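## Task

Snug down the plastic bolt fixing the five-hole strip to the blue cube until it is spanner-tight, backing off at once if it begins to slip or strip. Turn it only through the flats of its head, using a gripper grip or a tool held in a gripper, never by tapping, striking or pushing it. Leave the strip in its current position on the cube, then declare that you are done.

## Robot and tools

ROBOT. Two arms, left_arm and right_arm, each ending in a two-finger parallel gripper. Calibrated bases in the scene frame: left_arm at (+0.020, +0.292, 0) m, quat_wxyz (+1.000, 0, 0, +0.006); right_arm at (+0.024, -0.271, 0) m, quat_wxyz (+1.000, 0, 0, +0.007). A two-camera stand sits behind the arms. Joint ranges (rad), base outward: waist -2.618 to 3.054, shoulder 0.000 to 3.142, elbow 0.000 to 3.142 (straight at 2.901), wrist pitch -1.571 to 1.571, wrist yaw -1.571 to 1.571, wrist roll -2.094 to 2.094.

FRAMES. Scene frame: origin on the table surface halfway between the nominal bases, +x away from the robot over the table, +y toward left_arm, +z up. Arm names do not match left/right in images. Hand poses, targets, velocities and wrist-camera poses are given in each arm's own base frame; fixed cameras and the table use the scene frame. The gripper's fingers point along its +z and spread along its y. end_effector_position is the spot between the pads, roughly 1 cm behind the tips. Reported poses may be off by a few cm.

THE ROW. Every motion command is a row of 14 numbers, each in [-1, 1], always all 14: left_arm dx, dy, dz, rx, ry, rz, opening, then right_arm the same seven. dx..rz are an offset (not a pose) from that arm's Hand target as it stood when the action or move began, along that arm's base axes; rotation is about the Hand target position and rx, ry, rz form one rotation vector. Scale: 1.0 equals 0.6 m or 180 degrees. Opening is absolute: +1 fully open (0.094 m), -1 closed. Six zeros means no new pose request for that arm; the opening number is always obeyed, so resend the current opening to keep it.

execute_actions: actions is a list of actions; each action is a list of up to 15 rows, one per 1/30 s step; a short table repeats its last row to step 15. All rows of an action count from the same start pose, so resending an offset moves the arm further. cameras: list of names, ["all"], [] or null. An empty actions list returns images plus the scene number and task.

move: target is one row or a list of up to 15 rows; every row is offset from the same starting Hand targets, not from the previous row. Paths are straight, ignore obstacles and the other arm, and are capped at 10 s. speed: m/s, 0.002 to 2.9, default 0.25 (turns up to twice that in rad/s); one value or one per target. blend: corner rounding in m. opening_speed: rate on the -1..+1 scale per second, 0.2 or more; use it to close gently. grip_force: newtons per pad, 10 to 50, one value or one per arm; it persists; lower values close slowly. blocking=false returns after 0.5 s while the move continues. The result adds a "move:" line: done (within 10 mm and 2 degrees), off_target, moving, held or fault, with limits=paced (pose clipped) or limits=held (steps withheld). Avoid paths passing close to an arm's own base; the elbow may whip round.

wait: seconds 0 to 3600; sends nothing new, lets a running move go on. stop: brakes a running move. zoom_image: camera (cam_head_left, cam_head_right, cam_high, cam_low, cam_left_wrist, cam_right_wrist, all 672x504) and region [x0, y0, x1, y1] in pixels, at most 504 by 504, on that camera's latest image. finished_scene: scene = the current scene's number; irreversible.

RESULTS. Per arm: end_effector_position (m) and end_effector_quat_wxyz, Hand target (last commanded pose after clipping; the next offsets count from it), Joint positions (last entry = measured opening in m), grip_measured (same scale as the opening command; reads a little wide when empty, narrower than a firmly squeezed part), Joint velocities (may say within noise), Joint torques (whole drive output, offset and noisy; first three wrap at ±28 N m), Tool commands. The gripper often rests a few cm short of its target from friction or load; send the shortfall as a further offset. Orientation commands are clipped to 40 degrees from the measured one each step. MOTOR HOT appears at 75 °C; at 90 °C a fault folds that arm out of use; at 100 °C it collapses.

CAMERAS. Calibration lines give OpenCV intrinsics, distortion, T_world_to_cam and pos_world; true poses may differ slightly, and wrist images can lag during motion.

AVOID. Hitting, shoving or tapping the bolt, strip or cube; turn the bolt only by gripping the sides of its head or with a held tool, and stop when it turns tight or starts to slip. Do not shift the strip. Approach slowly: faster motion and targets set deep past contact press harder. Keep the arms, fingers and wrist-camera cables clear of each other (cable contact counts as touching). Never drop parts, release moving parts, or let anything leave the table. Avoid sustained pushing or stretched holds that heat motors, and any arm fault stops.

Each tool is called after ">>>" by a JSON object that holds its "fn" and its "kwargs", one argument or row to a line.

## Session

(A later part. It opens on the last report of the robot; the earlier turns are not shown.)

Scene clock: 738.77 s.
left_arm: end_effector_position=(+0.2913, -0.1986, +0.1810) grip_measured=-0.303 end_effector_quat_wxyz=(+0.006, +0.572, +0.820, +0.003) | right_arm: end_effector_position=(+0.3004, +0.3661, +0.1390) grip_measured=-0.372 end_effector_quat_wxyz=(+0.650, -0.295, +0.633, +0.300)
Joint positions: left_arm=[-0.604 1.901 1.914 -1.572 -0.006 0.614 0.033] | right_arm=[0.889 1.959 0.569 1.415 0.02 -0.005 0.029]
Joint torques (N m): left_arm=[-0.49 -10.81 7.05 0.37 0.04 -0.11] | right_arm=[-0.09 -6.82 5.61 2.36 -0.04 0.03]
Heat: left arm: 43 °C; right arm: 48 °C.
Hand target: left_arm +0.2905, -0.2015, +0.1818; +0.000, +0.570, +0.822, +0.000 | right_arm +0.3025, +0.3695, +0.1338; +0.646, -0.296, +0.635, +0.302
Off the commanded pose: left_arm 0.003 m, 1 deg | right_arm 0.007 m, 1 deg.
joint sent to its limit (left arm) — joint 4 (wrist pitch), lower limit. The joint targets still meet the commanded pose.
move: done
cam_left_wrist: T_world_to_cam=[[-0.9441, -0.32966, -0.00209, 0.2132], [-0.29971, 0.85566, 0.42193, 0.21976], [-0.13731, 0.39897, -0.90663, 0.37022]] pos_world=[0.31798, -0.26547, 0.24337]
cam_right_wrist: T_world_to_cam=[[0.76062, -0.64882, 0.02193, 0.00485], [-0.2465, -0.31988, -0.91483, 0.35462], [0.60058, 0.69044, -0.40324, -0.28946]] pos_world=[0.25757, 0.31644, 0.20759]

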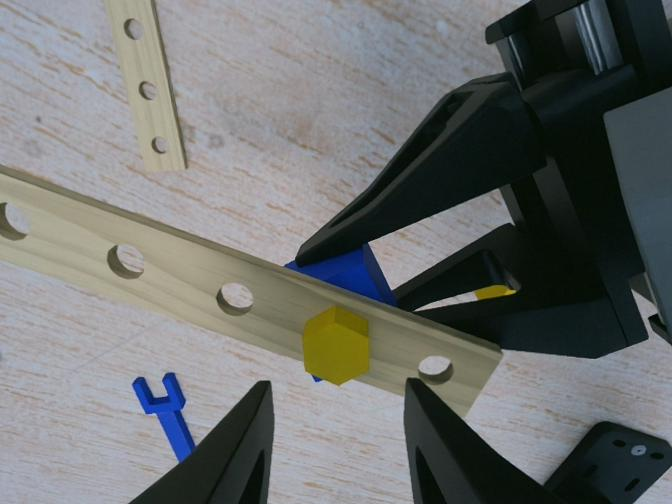

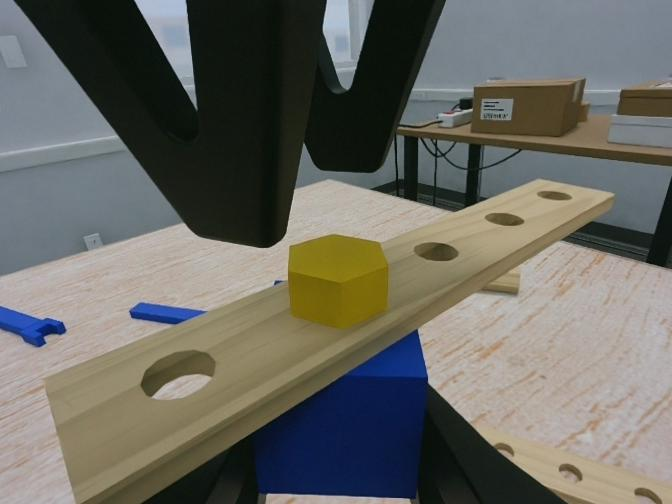

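>>> {"fn": "move", "kwargs": {
  "target": [
    [0.0032,-0.0087,-0.028,0,0,0,-0.3,0,0,0,0,0,0,-0.6],
    [0.0032,-0.0087,-0.028,0,0,0,-0.9,0,0,0,0,0,0,-0.6]
  ],
  "speed": 0.04,
  "opening_speed": 0.6,
  "cameras": ["cam_left_wrist","cam_right_wrist"]
}}

>>> {"fn": "zoom_image", "kwargs": {
  "camera": "cam_left_wrist",
  "region": [240, 304, 440, 504]
}}

Scene clock: 755.97 s.
left_arm: end_effector_position=(+0.2937, -0.2029, +0.1682) grip_measured=-0.660 end_effector_quat_wxyz=(+0.000, +0.570, +0.822, +0.003) | right_arm: end_effector_position=(+0.3004, +0.3661, +0.1390) grip_measured=-0.372 end_effector_quat_wxyz=(+0.650, -0.295, +0.633, +0.300)
Joint positions: left_arm=[-0.61 1.919 1.887 -1.538 -0.005 0.603 0.016] | right_arm=[0.889 1.959 0.569 1.415 0.02 -0.005 0.029]
Joint torques (N m): left_arm=[-0.81 -11 5.56 0.48 0.04 -0.08] | right_arm=[-0.1 -6.82 5.68 2.37 -0.04 0.04]
Heat: left arm: 42 °C; right arm: 48 °C.
Hand target: left_arm +0.2923, -0.2068, +0.1650; -0.001, +0.570, +0.821, +0.000 | right_arm +0.3025, +0.3695, +0.1338; +0.646, -0.296, +0.635, +0.302
Off the commanded pose: left_arm 0.005 m, 0 deg | right_arm 0.007 m, 1 deg.
move: done
cam_left_wrist: T_world_to_cam=[[-0.94229, -0.33475, 0.00506, 0.21127], [-0.30024, 0.85164, 0.42962, 0.22757], [-0.14812, 0.40331, -0.90299, 0.36412]] pos_world=[0.32133, -0.26993, 0.22996]
cam_right_wrist: T_world_to_cam=[[0.76062, -0.64882, 0.02193, 0.00485], [-0.2465, -0.31988, -0.91483, 0.35462], [0.60058, 0.69044, -0.40324, -0.28946]] pos_world=[0.25757, 0.31644, 0.20759]

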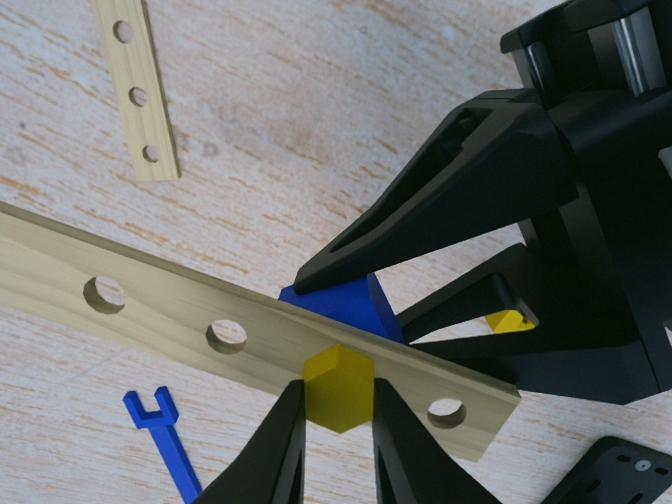

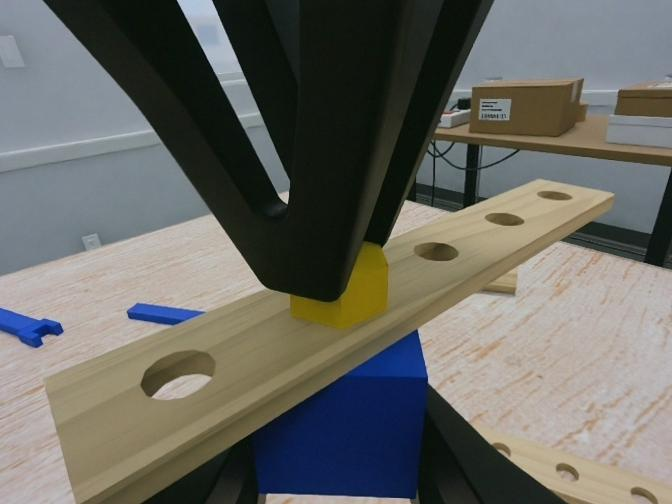

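Scaled by 2.520 from the camera's image (finer frame: 960x720).

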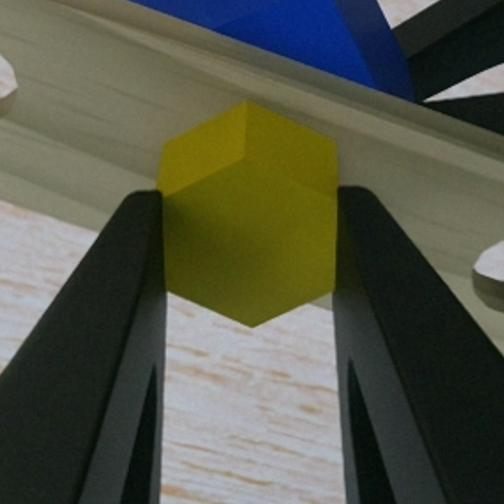

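>>> {"fn": "move", "kwargs": {
  "target": [
    [0,0,0,0,0,0,-0.4,0,0,0,0,0,0,-0.6],
    [0.0005,0.001,-0.0113,0,0,0,-0.4,0,0,0,0,0,0,-0.6],
    [0.0005,0.001,-0.0113,0,0,0,-0.9,0,0,0,0,0,0,-0.6]
  ],
  "speed": 0.04,
  "opening_speed": 0.8,
  "cameras": ["cam_left_wrist","cam_right_wrist"]
}}

>>> {"fn": "zoom_image", "kwargs": {
  "camera": "cam_left_wrist",
  "region": [240, 304, 440, 504]
}}

Scene clock: 771.77 s.
left_arm: end_effector_position=(+0.2937, -0.2032, +0.1603) grip_measured=-0.643 end_effector_quat_wxyz=(-0.002, +0.569, +0.822, +0.002) | right_arm: end_effector_position=(+0.3004, +0.3662, +0.1373) grip_measured=-0.372 end_effector_quat_wxyz=(+0.648, -0.296, +0.635, +0.299)
Joint positions: left_arm=[-0.61 1.919 1.855 -1.511 -0.004 0.6 0.017] | right_arm=[0.889 1.96 0.569 1.41 0.02 -0.005 0.029]
Joint torques (N m): left_arm=[-0.62 -11.55 5.29 0.5 0.03 -0.04] | right_arm=[-0.1 -6.93 5.64 2.42 -0.04 0.03]
Heat: left arm: 42 °C; right arm: 48 °C.
Hand target: left_arm +0.2927, -0.2063, +0.1583; +0.000, +0.570, +0.821, +0.000 | right_arm +0.3025, +0.3695, +0.1340; +0.647, -0.296, +0.635, +0.302
Off the commanded pose: left_arm 0.004 m, 0 deg | right_arm 0.005 m, 0 deg.
move: done
cam_left_wrist: T_world_to_cam=[[-0.94149, -0.33693, 0.00869, 0.2101], [-0.30015, 0.84989, 0.43312, 0.23023], [-0.15332, 0.40517, -0.9013, 0.3587]] pos_world=[0.32191, -0.27022, 0.22175]
cam_right_wrist: T_world_to_cam=[[0.76073, -0.64869, 0.02205, 0.00481], [-0.25003, -0.32422, -0.91234, 0.3554], [0.59898, 0.68853, -0.40884, -0.28827]] pos_world=[0.25787, 0.31684, 0.20629]

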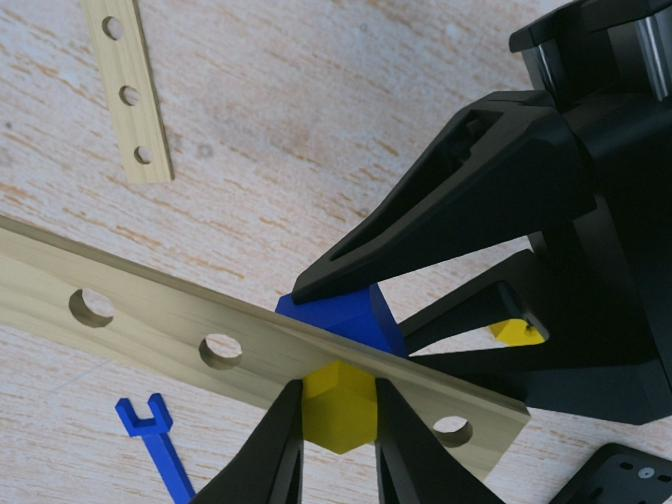

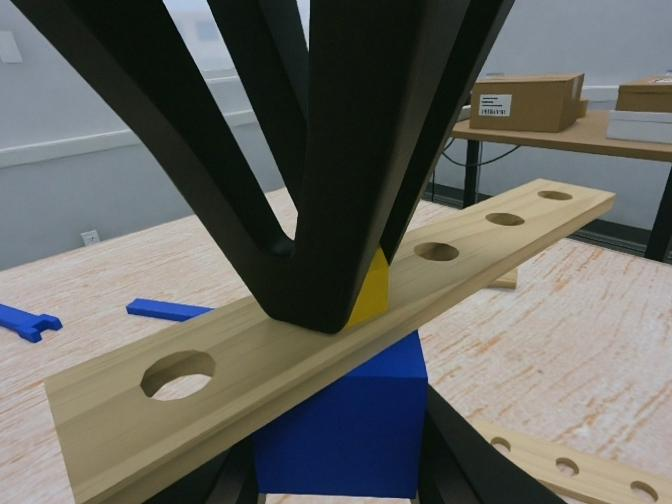

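Scaled by 2.520 from the camera's image (finer frame: 960x720).

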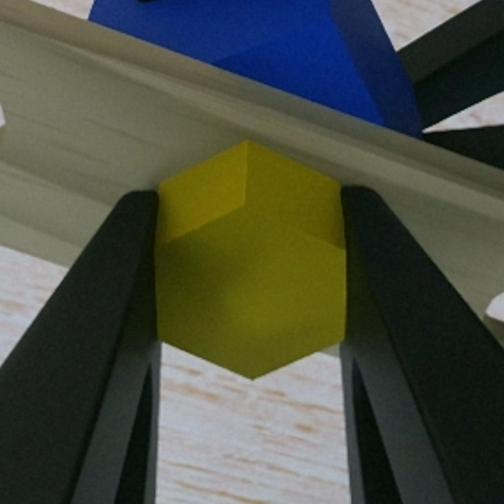

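>>> {"fn": "move", "kwargs": {
  "target": [
    [0,0,0,0,0,0,-0.9,0,0,0,0,0,0,0.1],
    [0,0,0,0,0,0,-0.9,-0.062,-0.072,0.0,0,0,0,0.1],
    [0,0,0.0,0,0,0,-0.9,-0.115,-0.14,-0.015,-0.0429,0.0353,0,0.1]
  ],
  "speed": [0.05,0.07,0.12],
  "opening_speed": 0.6
}}

>>> {"fn": "move", "kwargs": {
  "target": [0,0,-0.165,0,0,0,-0.9,0,0,0,0,0,0,0.1],
  "speed": 0.12,
  "cameras": ["cam_right_wrist","cam_left_wrist"]
}}

Scene clock: 783.83 s.
left_arm: end_effector_position=(+0.2941, -0.2033, +0.1603) grip_measured=-0.643 end_effector_quat_wxyz=(-0.002, +0.569, +0.822, +0.002) | right_arm: end_effector_position=(+0.2360, +0.2867, +0.1259) grip_measured=+0.099 end_effector_quat_wxyz=(+0.594, -0.321, +0.685, +0.273)
Joint positions: left_arm=[-0.61 1.919 1.855 -1.509 -0.005 0.6 0.017] | right_arm=[0.889 1.49 0.196 1.148 0.02 -0.005 0.052]
Joint torques (N m): left_arm=[-0.64 -11.6 5.34 0.5 0.04 -0.03] | right_arm=[0.16 -6.09 4.59 2.13 -0.01 0.05]
Heat: left arm: 42 °C; right arm: 49 °C.
Hand target: left_arm +0.2927, -0.2062, +0.1583; +0.000, +0.570, +0.821, +0.000 | right_arm +0.2335, +0.2855, +0.1249; +0.589, -0.321, +0.689, +0.274
Off the commanded pose: left_arm 0.004 m, 0 deg | right_arm 0.003 m, 1 deg.
move: done

Scene clock: 785.57 s.
left_arm: end_effector_position=(+0.2941, -0.2033, +0.0625) grip_measured=-0.643 end_effector_quat_wxyz=(-0.001, +0.569, +0.822, +0.002) | right_arm: end_effector_position=(+0.2360, +0.2867, +0.1259) grip_measured=+0.099 end_effector_quat_wxyz=(+0.594, -0.321, +0.685, +0.273)
Joint positions: left_arm=[-0.61 1.926 1.473 -1.121 -0.005 0.6 0.017] | right_arm=[0.889 1.49 0.196 1.147 0.02 -0.005 0.052]
Joint torques (N m): left_arm=[-0.64 -11.26 5.49 0.5 0.03 -0.03] | right_arm=[0.14 -6.08 4.63 2.11 -0.01 0.05]
Heat: left arm: 42 °C; right arm: 48 °C.
Hand target: left_arm +0.2926, -0.2062, +0.0591; -0.001, +0.570, +0.821, +0.000 | right_arm +0.2335, +0.2855, +0.1250; +0.589, -0.321, +0.689, +0.274
Off the commanded pose: left_arm 0.005 m, 0 deg | right_arm 0.003 m, 1 deg.
move: done
cam_left_wrist: T_world_to_cam=[[-0.94152, -0.33688, 0.00711, 0.2113], [-0.30101, 0.85038, 0.43157, 0.27338], [-0.15144, 0.40419, -0.90205, 0.26999]] pos_world=[0.32212, -0.27043, 0.12406]
cam_right_wrist: T_world_to_cam=[[0.76323, -0.64561, 0.02583, 0.00067], [-0.3412, -0.43666, -0.83241, 0.34679], [0.54869, 0.62651, -0.55356, -0.15178]] pos_world=[0.2011, 0.24695, 0.20464]
Images, in order (width x height): cam_left_wrist 672x504, cam_right_wrist 672x504.

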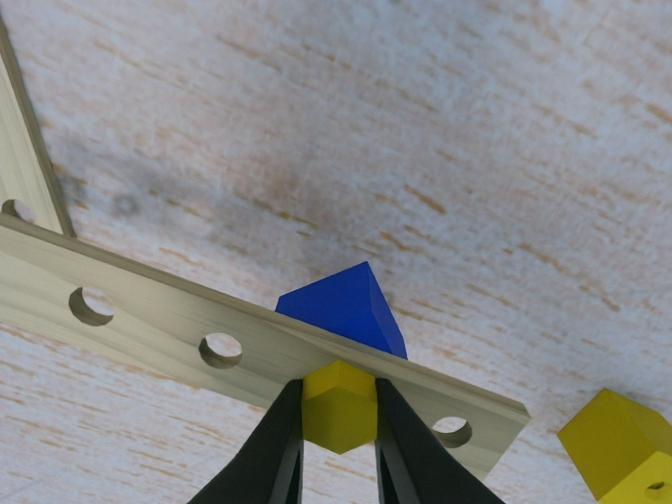

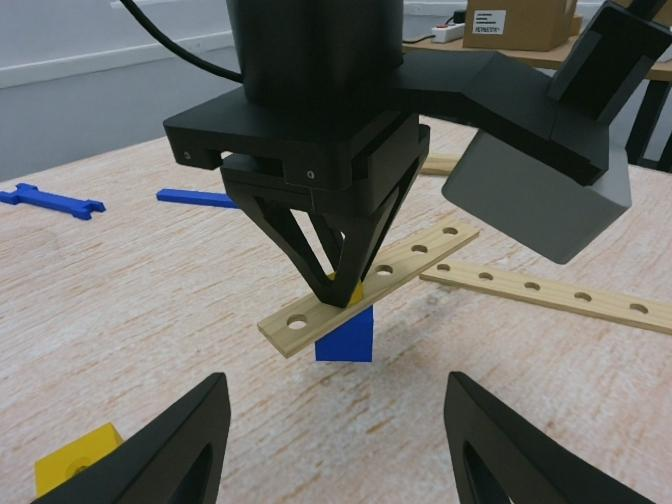

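>>> {"fn": "move", "kwargs": {
  "target": [
    [0,0,-0.03,0,0,0,-0.9,0,0,0,0,0,0,0.1],
    [0,0,-0.0417,0,0,0,-0.9,0,0,0,0,0,0,0.1]
  ],
  "speed": [0.06,0.03],
  "cameras": ["cam_right_wrist"]
}}

>>> {"fn": "zoom_image", "kwargs": {
  "camera": "cam_right_wrist",
  "region": [230, 230, 480, 400]
}}

Scene clock: 797.97 s.
left_arm: end_effector_position=(+0.2943, -0.2034, +0.0424) grip_measured=-0.643 end_effector_quat_wxyz=(+0.000, +0.569, +0.822, +0.002) | right_arm: end_effector_position=(+0.2360, +0.2867, +0.1259) grip_measured=+0.099 end_effector_quat_wxyz=(+0.594, -0.321, +0.685, +0.273)
Joint positions: left_arm=[-0.61 1.943 1.415 -1.043 -0.005 0.6 0.017] | right_arm=[0.889 1.49 0.196 1.147 0.02 -0.005 0.052]
Joint torques (N m): left_arm=[-0.64 -10.45 4.44 0.67 0.04 -0.03] | right_arm=[0.14 -6.11 4.6 2.11 0 0.06]
Heat: left arm: 44 °C; right arm: 48 °C.
Hand target: left_arm +0.2927, -0.2062, +0.0342; +0.000, +0.570, +0.821, +0.000 | right_arm +0.2335, +0.2855, +0.1250; +0.589, -0.321, +0.689, +0.274
Off the commanded pose: left_arm 0.009 m, 0 deg | right_arm 0.003 m, 1 deg.
move: done
cam_right_wrist: T_world_to_cam=[[0.76323, -0.64561, 0.02583, 0.00067], [-0.3412, -0.43666, -0.83241, 0.34679], [0.54869, 0.62651, -0.55356, -0.15178]] pos_world=[0.2011, 0.24695, 0.20464]

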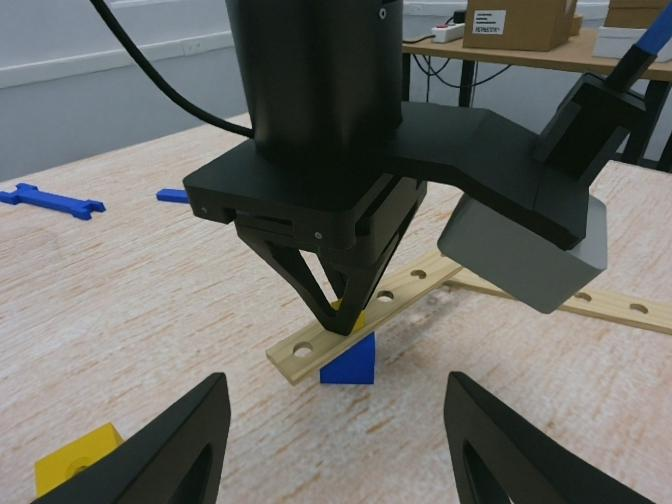

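Scaled by 2.016 from the camera's image (finer frame: 960x720).

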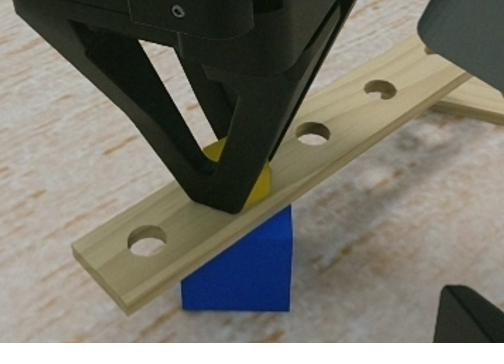

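>>> {"fn": "move", "kwargs": {
  "target": [
    [0,0,0.012,0,0,0,-0.9,0,0,0,0,0,0,0.1],
    [0,0,0.012,0,0,0,-0.3,0,0,0,0,0,0,0.1],
    [0,0,0.2,0,0,0,-0.3,0,0,0,0,0,0,0.1]
  ],
  "speed": [0.05,0.05,0.1],
  "opening_speed": 0.6,
  "cameras": ["cam_right_wrist","cam_left_wrist"]
}}

>>> {"fn": "zoom_image", "kwargs": {
  "camera": "cam_left_wrist",
  "region": [220, 120, 460, 360]
}}

Scene clock: 808.50 s.
left_arm: end_effector_position=(+0.2901, -0.2005, +0.1378) grip_measured=-0.303 end_effector_quat_wxyz=(-0.025, +0.569, +0.822, +0.002) | right_arm: end_effector_position=(+0.2360, +0.2867, +0.1259) grip_measured=+0.099 end_effector_quat_wxyz=(+0.594, -0.321, +0.685, +0.273)
Joint positions: left_arm=[-0.61 1.935 1.785 -1.471 -0.005 0.6 0.033] | right_arm=[0.889 1.49 0.196 1.147 0.02 -0.005 0.052]
Joint torques (N m): left_arm=[-0.62 -13.79 9.73 0.26 0.04 -0.03] | right_arm=[0.14 -6.09 4.6 2.12 -0.01 0.06]
Heat: left arm: 44 °C; right arm: 47 °C.
Hand target: left_arm +0.2927, -0.2062, +0.1543; +0.000, +0.570, +0.821, +0.000 | right_arm +0.2335, +0.2855, +0.1250; +0.589, -0.321, +0.689, +0.274
Off the commanded pose: left_arm 0.018 m, 3 deg | right_arm 0.003 m, 1 deg.
move: off_target (left_arm)
cam_left_wrist: T_world_to_cam=[[-0.9407, -0.33746, 0.03465, 0.20371], [-0.28347, 0.83807, 0.46613, 0.22491], [-0.18634, 0.42867, -0.88404, 0.34865]] pos_world=[0.32035, -0.26921, 0.19632]
cam_right_wrist: T_world_to_cam=[[0.76323, -0.64561, 0.02583, 0.00067], [-0.3412, -0.43666, -0.83241, 0.34679], [0.54869, 0.62651, -0.55356, -0.15178]] pos_world=[0.2011, 0.24695, 0.20464]
Images, in order (width x height): cam_left_wrist 672x504, cam_right_wrist 672x504.

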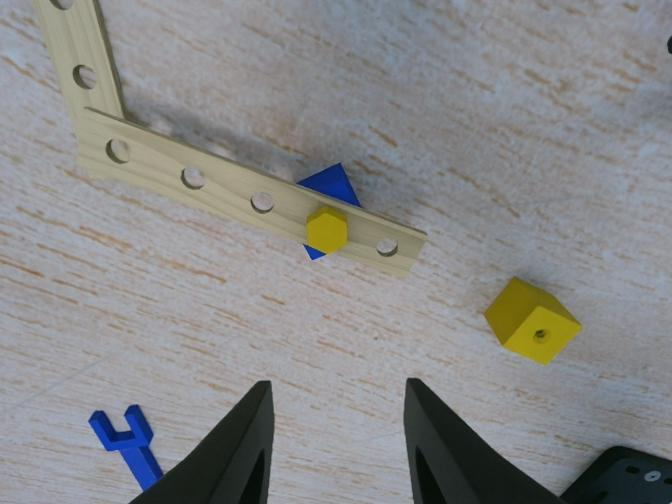

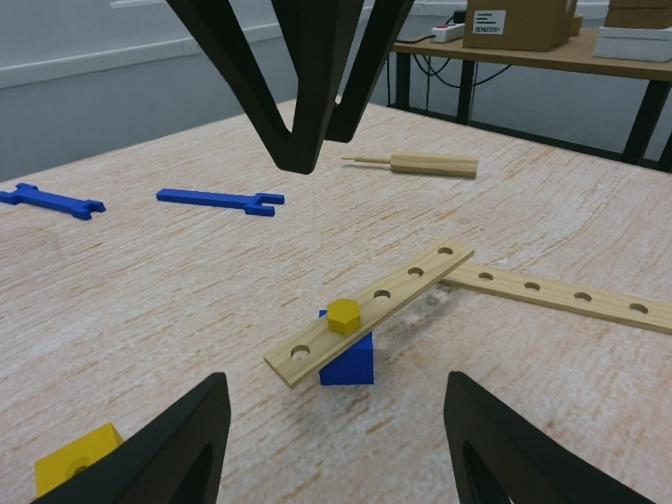

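Scaled by 2.100 from the camera's image (finer frame: 960x720).

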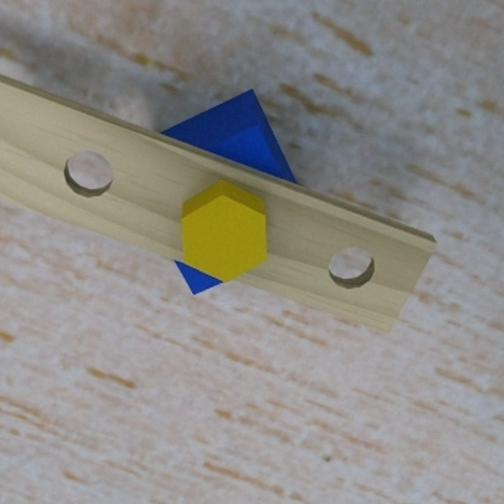

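>>> {"fn": "finished_scene", "kwargs": {
  "scene": 2
}}

The scene is finished: the task was done.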